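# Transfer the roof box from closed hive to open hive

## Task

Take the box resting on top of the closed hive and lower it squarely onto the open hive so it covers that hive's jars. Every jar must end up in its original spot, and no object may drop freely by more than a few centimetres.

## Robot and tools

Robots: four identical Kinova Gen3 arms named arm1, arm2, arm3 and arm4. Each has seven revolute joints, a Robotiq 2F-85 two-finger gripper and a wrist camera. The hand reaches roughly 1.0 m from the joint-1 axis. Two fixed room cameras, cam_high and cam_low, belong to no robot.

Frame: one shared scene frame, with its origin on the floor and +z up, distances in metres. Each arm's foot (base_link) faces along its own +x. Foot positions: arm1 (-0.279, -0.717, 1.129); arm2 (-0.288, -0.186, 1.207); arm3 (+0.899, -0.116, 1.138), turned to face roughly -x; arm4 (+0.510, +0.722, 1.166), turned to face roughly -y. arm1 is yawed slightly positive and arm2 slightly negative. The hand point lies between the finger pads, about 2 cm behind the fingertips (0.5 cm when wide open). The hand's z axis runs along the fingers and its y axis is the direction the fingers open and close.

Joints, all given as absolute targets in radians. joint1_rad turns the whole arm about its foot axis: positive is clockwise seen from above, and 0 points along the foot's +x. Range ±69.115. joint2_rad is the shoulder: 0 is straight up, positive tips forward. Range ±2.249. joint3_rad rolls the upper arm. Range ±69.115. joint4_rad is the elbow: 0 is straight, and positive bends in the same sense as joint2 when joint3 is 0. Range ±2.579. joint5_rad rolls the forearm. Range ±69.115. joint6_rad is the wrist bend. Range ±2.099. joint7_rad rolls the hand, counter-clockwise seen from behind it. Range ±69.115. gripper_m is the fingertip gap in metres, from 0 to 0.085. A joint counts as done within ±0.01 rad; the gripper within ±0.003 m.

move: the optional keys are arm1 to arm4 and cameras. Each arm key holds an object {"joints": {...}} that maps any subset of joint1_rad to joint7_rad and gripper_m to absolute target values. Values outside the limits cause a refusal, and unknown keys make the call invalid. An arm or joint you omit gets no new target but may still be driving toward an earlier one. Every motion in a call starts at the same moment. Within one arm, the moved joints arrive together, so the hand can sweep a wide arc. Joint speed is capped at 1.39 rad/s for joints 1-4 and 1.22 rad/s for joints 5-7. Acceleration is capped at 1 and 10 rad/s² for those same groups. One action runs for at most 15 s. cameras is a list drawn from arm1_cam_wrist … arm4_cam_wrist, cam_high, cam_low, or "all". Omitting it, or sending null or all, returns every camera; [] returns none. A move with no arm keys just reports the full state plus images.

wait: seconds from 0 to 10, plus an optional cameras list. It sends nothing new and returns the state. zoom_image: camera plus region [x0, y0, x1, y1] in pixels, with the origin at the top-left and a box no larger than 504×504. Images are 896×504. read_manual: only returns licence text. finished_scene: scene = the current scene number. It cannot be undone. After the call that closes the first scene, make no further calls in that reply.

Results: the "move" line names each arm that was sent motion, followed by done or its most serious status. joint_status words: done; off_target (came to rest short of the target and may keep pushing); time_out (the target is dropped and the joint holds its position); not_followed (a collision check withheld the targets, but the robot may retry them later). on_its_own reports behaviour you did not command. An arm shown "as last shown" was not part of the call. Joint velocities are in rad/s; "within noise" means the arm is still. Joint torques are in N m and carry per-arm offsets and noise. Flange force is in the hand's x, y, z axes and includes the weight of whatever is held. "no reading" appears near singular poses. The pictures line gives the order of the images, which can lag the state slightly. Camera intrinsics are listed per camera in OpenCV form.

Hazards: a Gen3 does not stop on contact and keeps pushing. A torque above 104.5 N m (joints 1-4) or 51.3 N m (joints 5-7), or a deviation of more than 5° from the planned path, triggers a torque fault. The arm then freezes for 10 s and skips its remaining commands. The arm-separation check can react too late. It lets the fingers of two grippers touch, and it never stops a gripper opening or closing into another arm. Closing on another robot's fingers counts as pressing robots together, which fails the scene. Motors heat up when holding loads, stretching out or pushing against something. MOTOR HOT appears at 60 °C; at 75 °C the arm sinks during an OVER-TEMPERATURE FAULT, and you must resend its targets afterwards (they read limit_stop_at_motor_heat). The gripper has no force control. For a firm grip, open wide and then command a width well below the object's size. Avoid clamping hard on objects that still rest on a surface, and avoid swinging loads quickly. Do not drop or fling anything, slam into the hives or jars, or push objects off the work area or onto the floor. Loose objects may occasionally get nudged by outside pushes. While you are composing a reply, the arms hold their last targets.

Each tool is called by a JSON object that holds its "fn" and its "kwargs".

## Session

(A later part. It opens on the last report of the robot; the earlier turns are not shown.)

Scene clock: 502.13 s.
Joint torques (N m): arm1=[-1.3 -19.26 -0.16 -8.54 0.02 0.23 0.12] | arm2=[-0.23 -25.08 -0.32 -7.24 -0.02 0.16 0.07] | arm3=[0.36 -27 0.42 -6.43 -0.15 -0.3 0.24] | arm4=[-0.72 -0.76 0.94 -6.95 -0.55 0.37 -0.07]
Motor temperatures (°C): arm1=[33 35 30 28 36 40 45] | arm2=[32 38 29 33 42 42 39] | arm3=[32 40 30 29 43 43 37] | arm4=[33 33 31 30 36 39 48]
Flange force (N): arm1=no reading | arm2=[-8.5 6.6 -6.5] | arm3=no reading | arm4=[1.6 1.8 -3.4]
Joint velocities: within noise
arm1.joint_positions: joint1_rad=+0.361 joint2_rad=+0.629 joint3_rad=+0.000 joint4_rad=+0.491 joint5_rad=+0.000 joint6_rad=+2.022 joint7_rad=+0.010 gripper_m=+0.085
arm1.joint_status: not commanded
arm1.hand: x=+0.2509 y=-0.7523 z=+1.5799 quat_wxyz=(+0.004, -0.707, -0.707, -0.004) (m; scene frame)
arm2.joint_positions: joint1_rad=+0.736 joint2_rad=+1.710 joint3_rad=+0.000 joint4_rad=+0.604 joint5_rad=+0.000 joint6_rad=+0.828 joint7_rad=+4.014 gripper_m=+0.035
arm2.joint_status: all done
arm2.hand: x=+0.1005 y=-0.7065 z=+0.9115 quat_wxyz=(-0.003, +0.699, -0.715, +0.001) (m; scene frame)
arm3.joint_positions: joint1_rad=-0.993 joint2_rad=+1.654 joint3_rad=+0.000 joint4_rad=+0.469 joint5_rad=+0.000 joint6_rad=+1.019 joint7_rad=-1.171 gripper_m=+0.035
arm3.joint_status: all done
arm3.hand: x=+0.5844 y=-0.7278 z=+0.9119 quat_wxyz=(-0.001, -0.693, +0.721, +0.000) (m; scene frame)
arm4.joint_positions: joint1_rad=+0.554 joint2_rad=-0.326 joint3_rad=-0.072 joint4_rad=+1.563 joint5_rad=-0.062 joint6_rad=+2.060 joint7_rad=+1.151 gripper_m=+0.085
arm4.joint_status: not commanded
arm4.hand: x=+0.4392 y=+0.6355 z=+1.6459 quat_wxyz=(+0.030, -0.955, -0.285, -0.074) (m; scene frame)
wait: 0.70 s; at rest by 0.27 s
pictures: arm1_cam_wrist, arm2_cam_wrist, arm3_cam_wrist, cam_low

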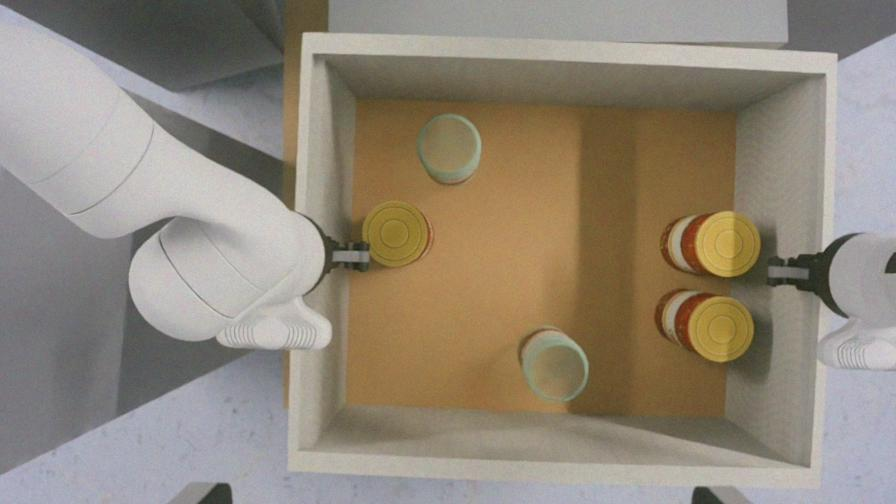

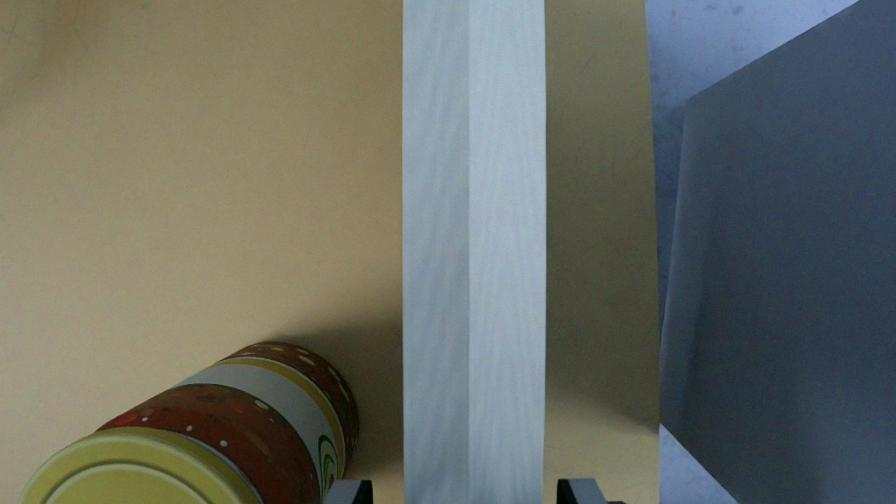

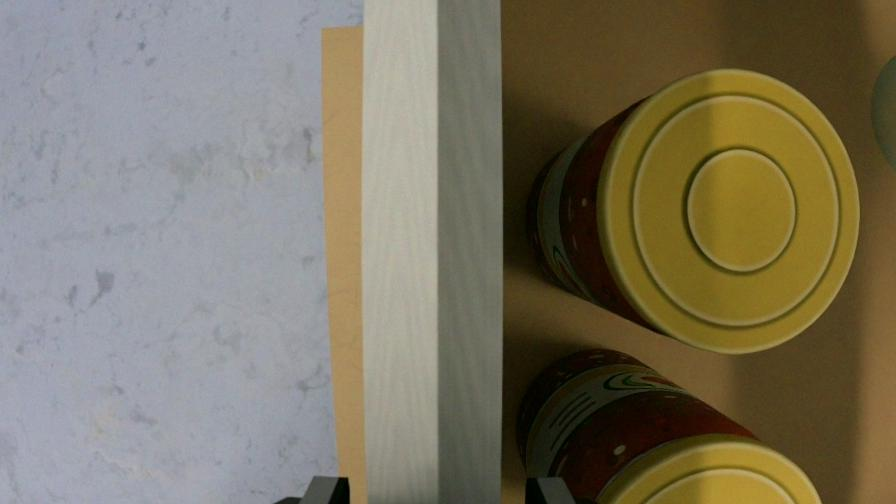

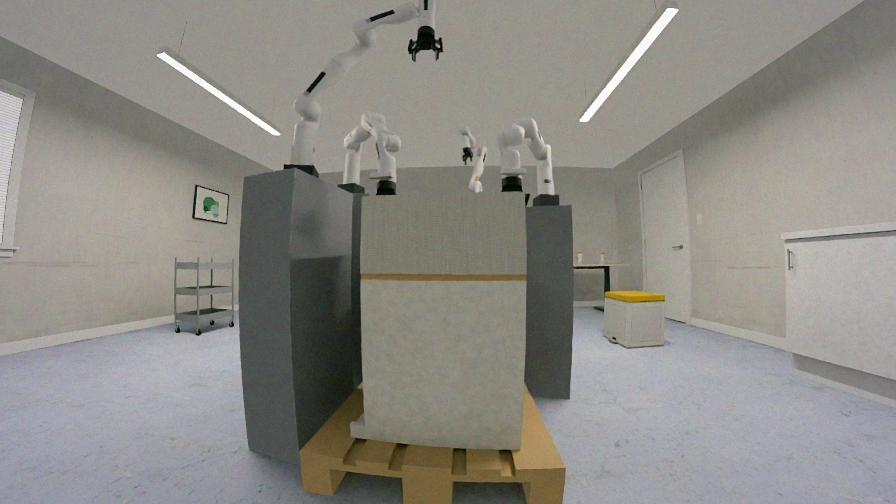

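{"fn": "move", "kwargs": {"arm2": {"joints":{"joint1_rad":0.7361,"joint2_rad":1.6831,"joint4_rad":0.6376,"joint6_rad":0.8209,"joint7_rad":4.0143}}, "arm3": {"joints":{"joint1_rad":-0.9933,"joint2_rad":1.6311,"joint4_rad":0.4964,"joint6_rad":1.0141,"joint7_rad":-1.1708}}, "cameras": []}}

{"fn": "move", "kwargs": {"arm2": {"joints":{"joint1_rad":0.7372,"joint2_rad":1.5594,"joint4_rad":0.7756,"joint6_rad":0.8066,"joint7_rad":4.0154}}, "arm3": {"joints":{"joint1_rad":-0.9919,"joint2_rad":1.5136,"joint4_rad":0.6118,"joint6_rad":1.0162,"joint7_rad":-1.1694}}, "cameras": []}}

{"fn": "move", "kwargs": {"arm2": {"joints":{"joint1_rad":0.7365,"joint2_rad":1.3871,"joint4_rad":0.9135,"joint6_rad":0.8410,"joint7_rad":4.0147}}, "arm3": {"joints":{"joint1_rad":-0.9919,"joint2_rad":1.3579,"joint4_rad":0.7117,"joint6_rad":1.0720,"joint7_rad":-1.1694}}, "cameras": []}}

{"fn": "move", "kwargs": {"arm2": {"joints":{"joint1_rad":0.7299,"joint2_rad":1.2280,"joint4_rad":1.0087,"joint6_rad":0.9049,"joint7_rad":4.0081}}, "arm3": {"joints":{"joint1_rad":-0.9883,"joint2_rad":1.2166,"joint4_rad":0.7717,"joint6_rad":1.1533,"joint7_rad":-1.1658}}, "cameras": ["cam_high","cam_low","arm1_cam_wrist"]}}

{"fn": "zoom_image", "kwargs": {"camera": "cam_high", "region": [290, 230, 510, 450]}}

{"fn": "zoom_image", "kwargs": {"camera": "cam_low", "region": [340, 180, 540, 300]}}

Scene clock: 522.37 s.
Joint torques (N m): arm1=[-1.22 -19.25 -0.21 -8.53 0 0.23 0.12] | arm2=[-0.22 -25.12 -0.31 -7.23 -0.01 0.16 0.06] | arm3=[0.32 -27.16 0.42 -6.49 -0.17 -0.32 0.22] | arm4=[-0.73 -0.83 1.01 -6.99 -0.58 0.34 -0.1]
Motor temperatures (°C): arm1=[33 36 30 28 36 40 45] | arm2=[32 38 29 33 42 42 39] | arm3=[32 40 30 29 43 42 37] | arm4=[33 33 31 30 36 39 48]
Flange force (N): arm1=no reading | arm2=[-8.3 6.4 -6.2] | arm3=no reading | arm4=[1.5 1.9 -3.4]
move: arm2 done; arm3 done
Joint velocities: within noise
arm1.joint_positions: joint1_rad=+0.361 joint2_rad=+0.629 joint3_rad=+0.000 joint4_rad=+0.491 joint5_rad=+0.000 joint6_rad=+2.022 joint7_rad=+0.010 gripper_m=+0.085
arm1.joint_status: not commanded
arm1.hand: x=+0.2509 y=-0.7523 z=+1.5799 quat_wxyz=(+0.004, -0.707, -0.707, -0.004) (m; scene frame)
arm2.joint_positions: joint1_rad=+0.736 joint2_rad=+1.683 joint3_rad=+0.000 joint4_rad=+0.638 joint5_rad=+0.000 joint6_rad=+0.821 joint7_rad=+4.014 gripper_m=+0.035
arm2.joint_status: all done
arm2.hand: x=+0.1004 y=-0.7065 z=+0.9210 quat_wxyz=(-0.003, +0.699, -0.715, +0.001) (m; scene frame)
arm3.joint_positions: joint1_rad=-0.993 joint2_rad=+1.631 joint3_rad=+0.000 joint4_rad=+0.496 joint5_rad=+0.000 joint6_rad=+1.014 joint7_rad=-1.171 gripper_m=+0.035
arm3.joint_status: all done
arm3.hand: x=+0.5844 y=-0.7279 z=+0.9205 quat_wxyz=(-0.001, -0.693, +0.721, +0.000) (m; scene frame)
arm4: as last shown
pictures: none
No camera images: "cameras" was empty.

Scene clock: 523.43 s.
Joint torques (N m): arm1=[-1.3 -19.27 -0.21 -8.53 0.03 0.23 0.13] | arm2=[-0.22 -25.16 -0.32 -7.12 -0.02 0.17 0.05] | arm3=[0.38 -27.12 0.52 -6.41 -0.14 -0.32 0.2] | arm4=[-0.75 -0.83 1.04 -7.03 -0.59 0.31 -0.04]
Motor temperatures (°C): arm1=[33 36 30 28 36 40 45] | arm2=[32 38 29 33 42 42 39] | arm3=[32 40 30 29 43 42 37] | arm4=[33 33 31 30 36 39 48]
Flange force (N): arm1=no reading | arm2=[-6.9 5.3 -4.9] | arm3=[10.2 3.9 1.3] | arm4=[1.7 2.1 -3.3]
move: arm2 done; arm3 done
Joint velocities: within noise
arm1.joint_positions: joint1_rad=+0.361 joint2_rad=+0.629 joint3_rad=+0.000 joint4_rad=+0.491 joint5_rad=+0.000 joint6_rad=+2.022 joint7_rad=+0.010 gripper_m=+0.085
arm1.joint_status: not commanded
arm1.hand: x=+0.2509 y=-0.7523 z=+1.5799 quat_wxyz=(+0.004, -0.707, -0.707, -0.004) (m; scene frame)
arm2.joint_positions: joint1_rad=+0.737 joint2_rad=+1.559 joint3_rad=+0.000 joint4_rad=+0.776 joint5_rad=+0.000 joint6_rad=+0.807 joint7_rad=+4.015 gripper_m=+0.035
arm2.joint_status: all done
arm2.hand: x=+0.0992 y=-0.7066 z=+0.9697 quat_wxyz=(-0.003, +0.699, -0.715, +0.001) (m; scene frame)
arm3.joint_positions: joint1_rad=-0.992 joint2_rad=+1.514 joint3_rad=+0.000 joint4_rad=+0.612 joint5_rad=+0.000 joint6_rad=+1.016 joint7_rad=-1.169 gripper_m=+0.035
arm3.joint_status: all done
arm3.hand: x=+0.5834 y=-0.7277 z=+0.9705 quat_wxyz=(-0.001, -0.693, +0.721, +0.000) (m; scene frame)
arm4: as last shown
pictures: none
No camera images: "cameras" was empty.

Scene clock: 524.57 s.
Joint torques (N m): arm1=[-1.26 -19.33 -0.24 -8.58 0 0.24 0.14] | arm2=[-0.21 -25.03 -0.34 -7.33 -0.01 0.15 0.06] | arm3=[0.28 -26.91 0.5 -6.64 -0.18 -0.36 0.23] | arm4=[-0.66 -0.75 1.03 -6.99 -0.6 0.35 -0.1]
Motor temperatures (°C): arm1=[33 36 30 28 36 40 45] | arm2=[32 38 29 33 42 42 39] | arm3=[32 40 30 29 43 42 37] | arm4=[33 33 31 30 36 39 48]
Flange force (N): arm1=no reading | arm2=[-6.2 4.7 -3.6] | arm3=[9.1 3.5 -0.2] | arm4=[1.6 1.9 -3.3]
move: arm2 done; arm3 done
Joint velocities: within noise
arm1.joint_positions: joint1_rad=+0.361 joint2_rad=+0.629 joint3_rad=+0.000 joint4_rad=+0.491 joint5_rad=+0.000 joint6_rad=+2.022 joint7_rad=+0.010 gripper_m=+0.085
arm1.joint_status: not commanded
arm1.hand: x=+0.2509 y=-0.7523 z=+1.5799 quat_wxyz=(+0.004, -0.707, -0.707, -0.004) (m; scene frame)
arm2.joint_positions: joint1_rad=+0.736 joint2_rad=+1.387 joint3_rad=+0.000 joint4_rad=+0.914 joint5_rad=+0.000 joint6_rad=+0.841 joint7_rad=+4.015 gripper_m=+0.035
arm2.joint_status: all done
arm2.hand: x=+0.0993 y=-0.7067 z=+1.0496 quat_wxyz=(-0.003, +0.699, -0.715, +0.001) (m; scene frame)
arm3.joint_positions: joint1_rad=-0.992 joint2_rad=+1.358 joint3_rad=+0.000 joint4_rad=+0.712 joint5_rad=+0.000 joint6_rad=+1.072 joint7_rad=-1.169 gripper_m=+0.035
arm3.joint_status: all done
arm3.hand: x=+0.5834 y=-0.7277 z=+1.0505 quat_wxyz=(-0.001, -0.693, +0.721, +0.000) (m; scene frame)
arm4: as last shown
pictures: none
No camera images: "cameras" was empty.

Scene clock: 525.67 s.
Joint torques (N m): arm1=[-1.29 -19.35 -0.25 -8.64 0.03 0.24 0.13] | arm2=[-0.21 -24.6 -0.36 -7.73 0 0.15 0.06] | arm3=[0.39 -26.5 0.48 -6.92 -0.14 -0.27 0.26] | arm4=[-0.66 -0.84 1 -7.04 -0.62 0.31 -0.1]
Motor temperatures (°C): arm1=[33 36 30 28 36 40 45] | arm2=[32 38 29 33 42 42 39] | arm3=[32 40 30 29 43 42 37] | arm4=[33 33 31 30 36 39 48]
Flange force (N): arm1=no reading | arm2=[-5.9 4.5 -2.6] | arm3=[8.5 3.0 -1.1] | arm4=[1.5 1.8 -3.3]
move: arm2 done; arm3 done
Joint velocities: within noise
arm1.joint_positions: joint1_rad=+0.361 joint2_rad=+0.629 joint3_rad=+0.000 joint4_rad=+0.491 joint5_rad=+0.000 joint6_rad=+2.022 joint7_rad=+0.010 gripper_m=+0.085
arm1.joint_status: not commanded
arm1.hand: x=+0.2509 y=-0.7523 z=+1.5799 quat_wxyz=(+0.004, -0.707, -0.707, -0.004) (m; scene frame)
arm2.joint_positions: joint1_rad=+0.730 joint2_rad=+1.228 joint3_rad=+0.000 joint4_rad=+1.009 joint5_rad=+0.000 joint6_rad=+0.905 joint7_rad=+4.008 gripper_m=+0.035
arm2.joint_status: all done
arm2.hand: x=+0.0994 y=-0.7008 z=+1.1296 quat_wxyz=(-0.003, +0.699, -0.715, +0.001) (m; scene frame)
arm3.joint_positions: joint1_rad=-0.988 joint2_rad=+1.217 joint3_rad=+0.000 joint4_rad=+0.772 joint5_rad=+0.000 joint6_rad=+1.153 joint7_rad=-1.166 gripper_m=+0.035
arm3.joint_status: all done
arm3.hand: x=+0.5836 y=-0.7217 z=+1.1304 quat_wxyz=(-0.001, -0.693, +0.721, +0.000) (m; scene frame)
arm4: as last shown
pictures: arm1_cam_wrist, cam_high, cam_low

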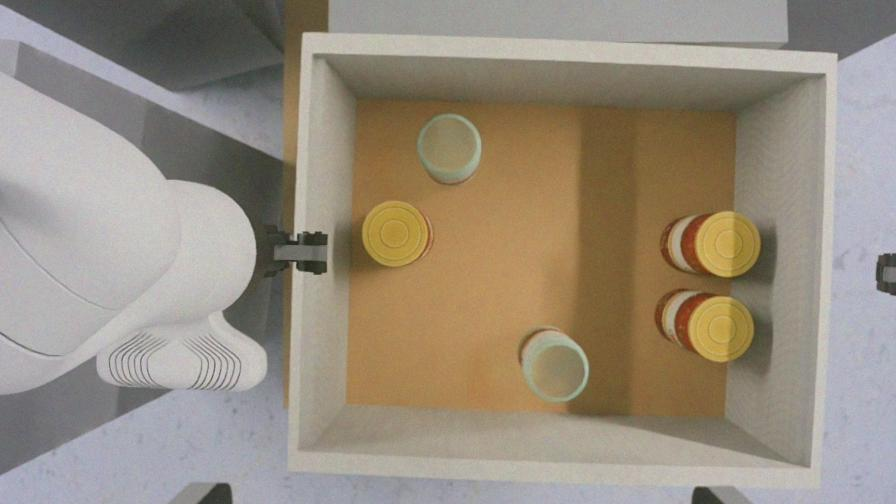

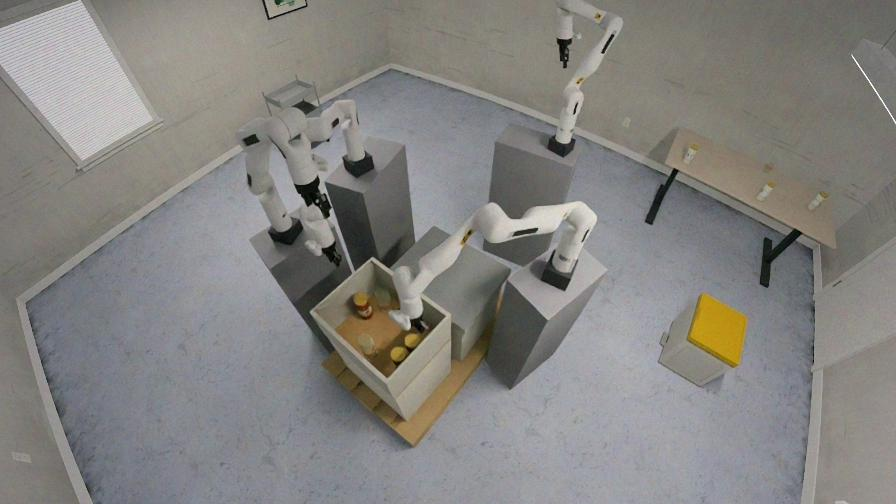

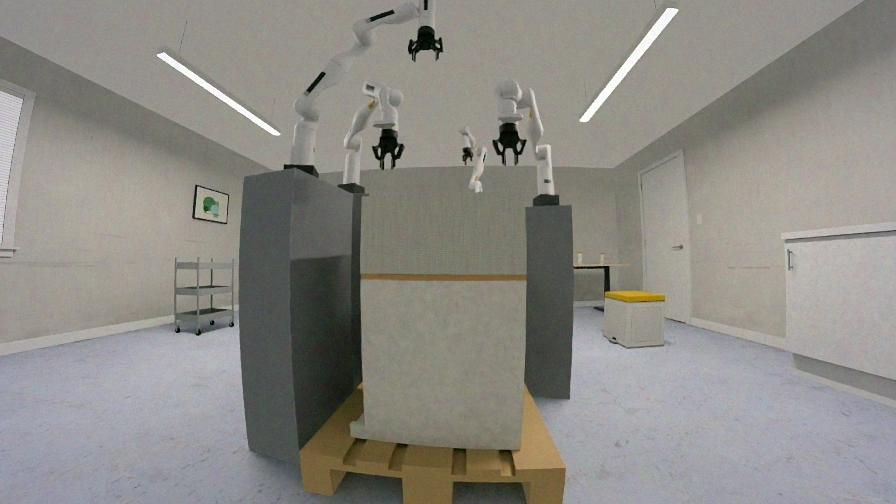

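Scaled by 2.291 from the camera's 896x504 image, which has a finer 1280x720 frame.

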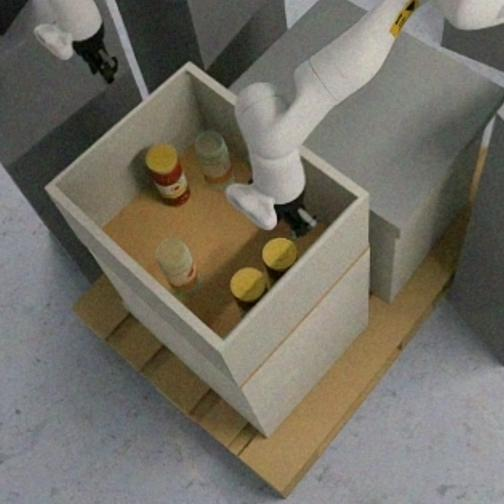

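Scaled by 2.520 from the camera's 896x504 image, which has a finer 1280x720 frame.

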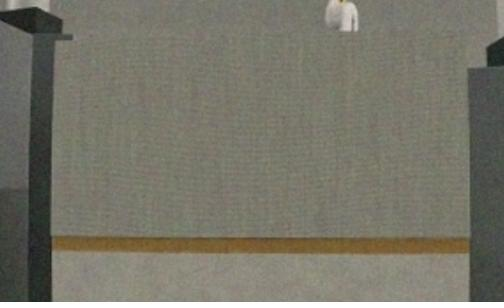

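Squarely placed, jars standing.

{"fn": "finished_scene", "kwargs": {"scene": 2}}

The scene is finished: the task was done.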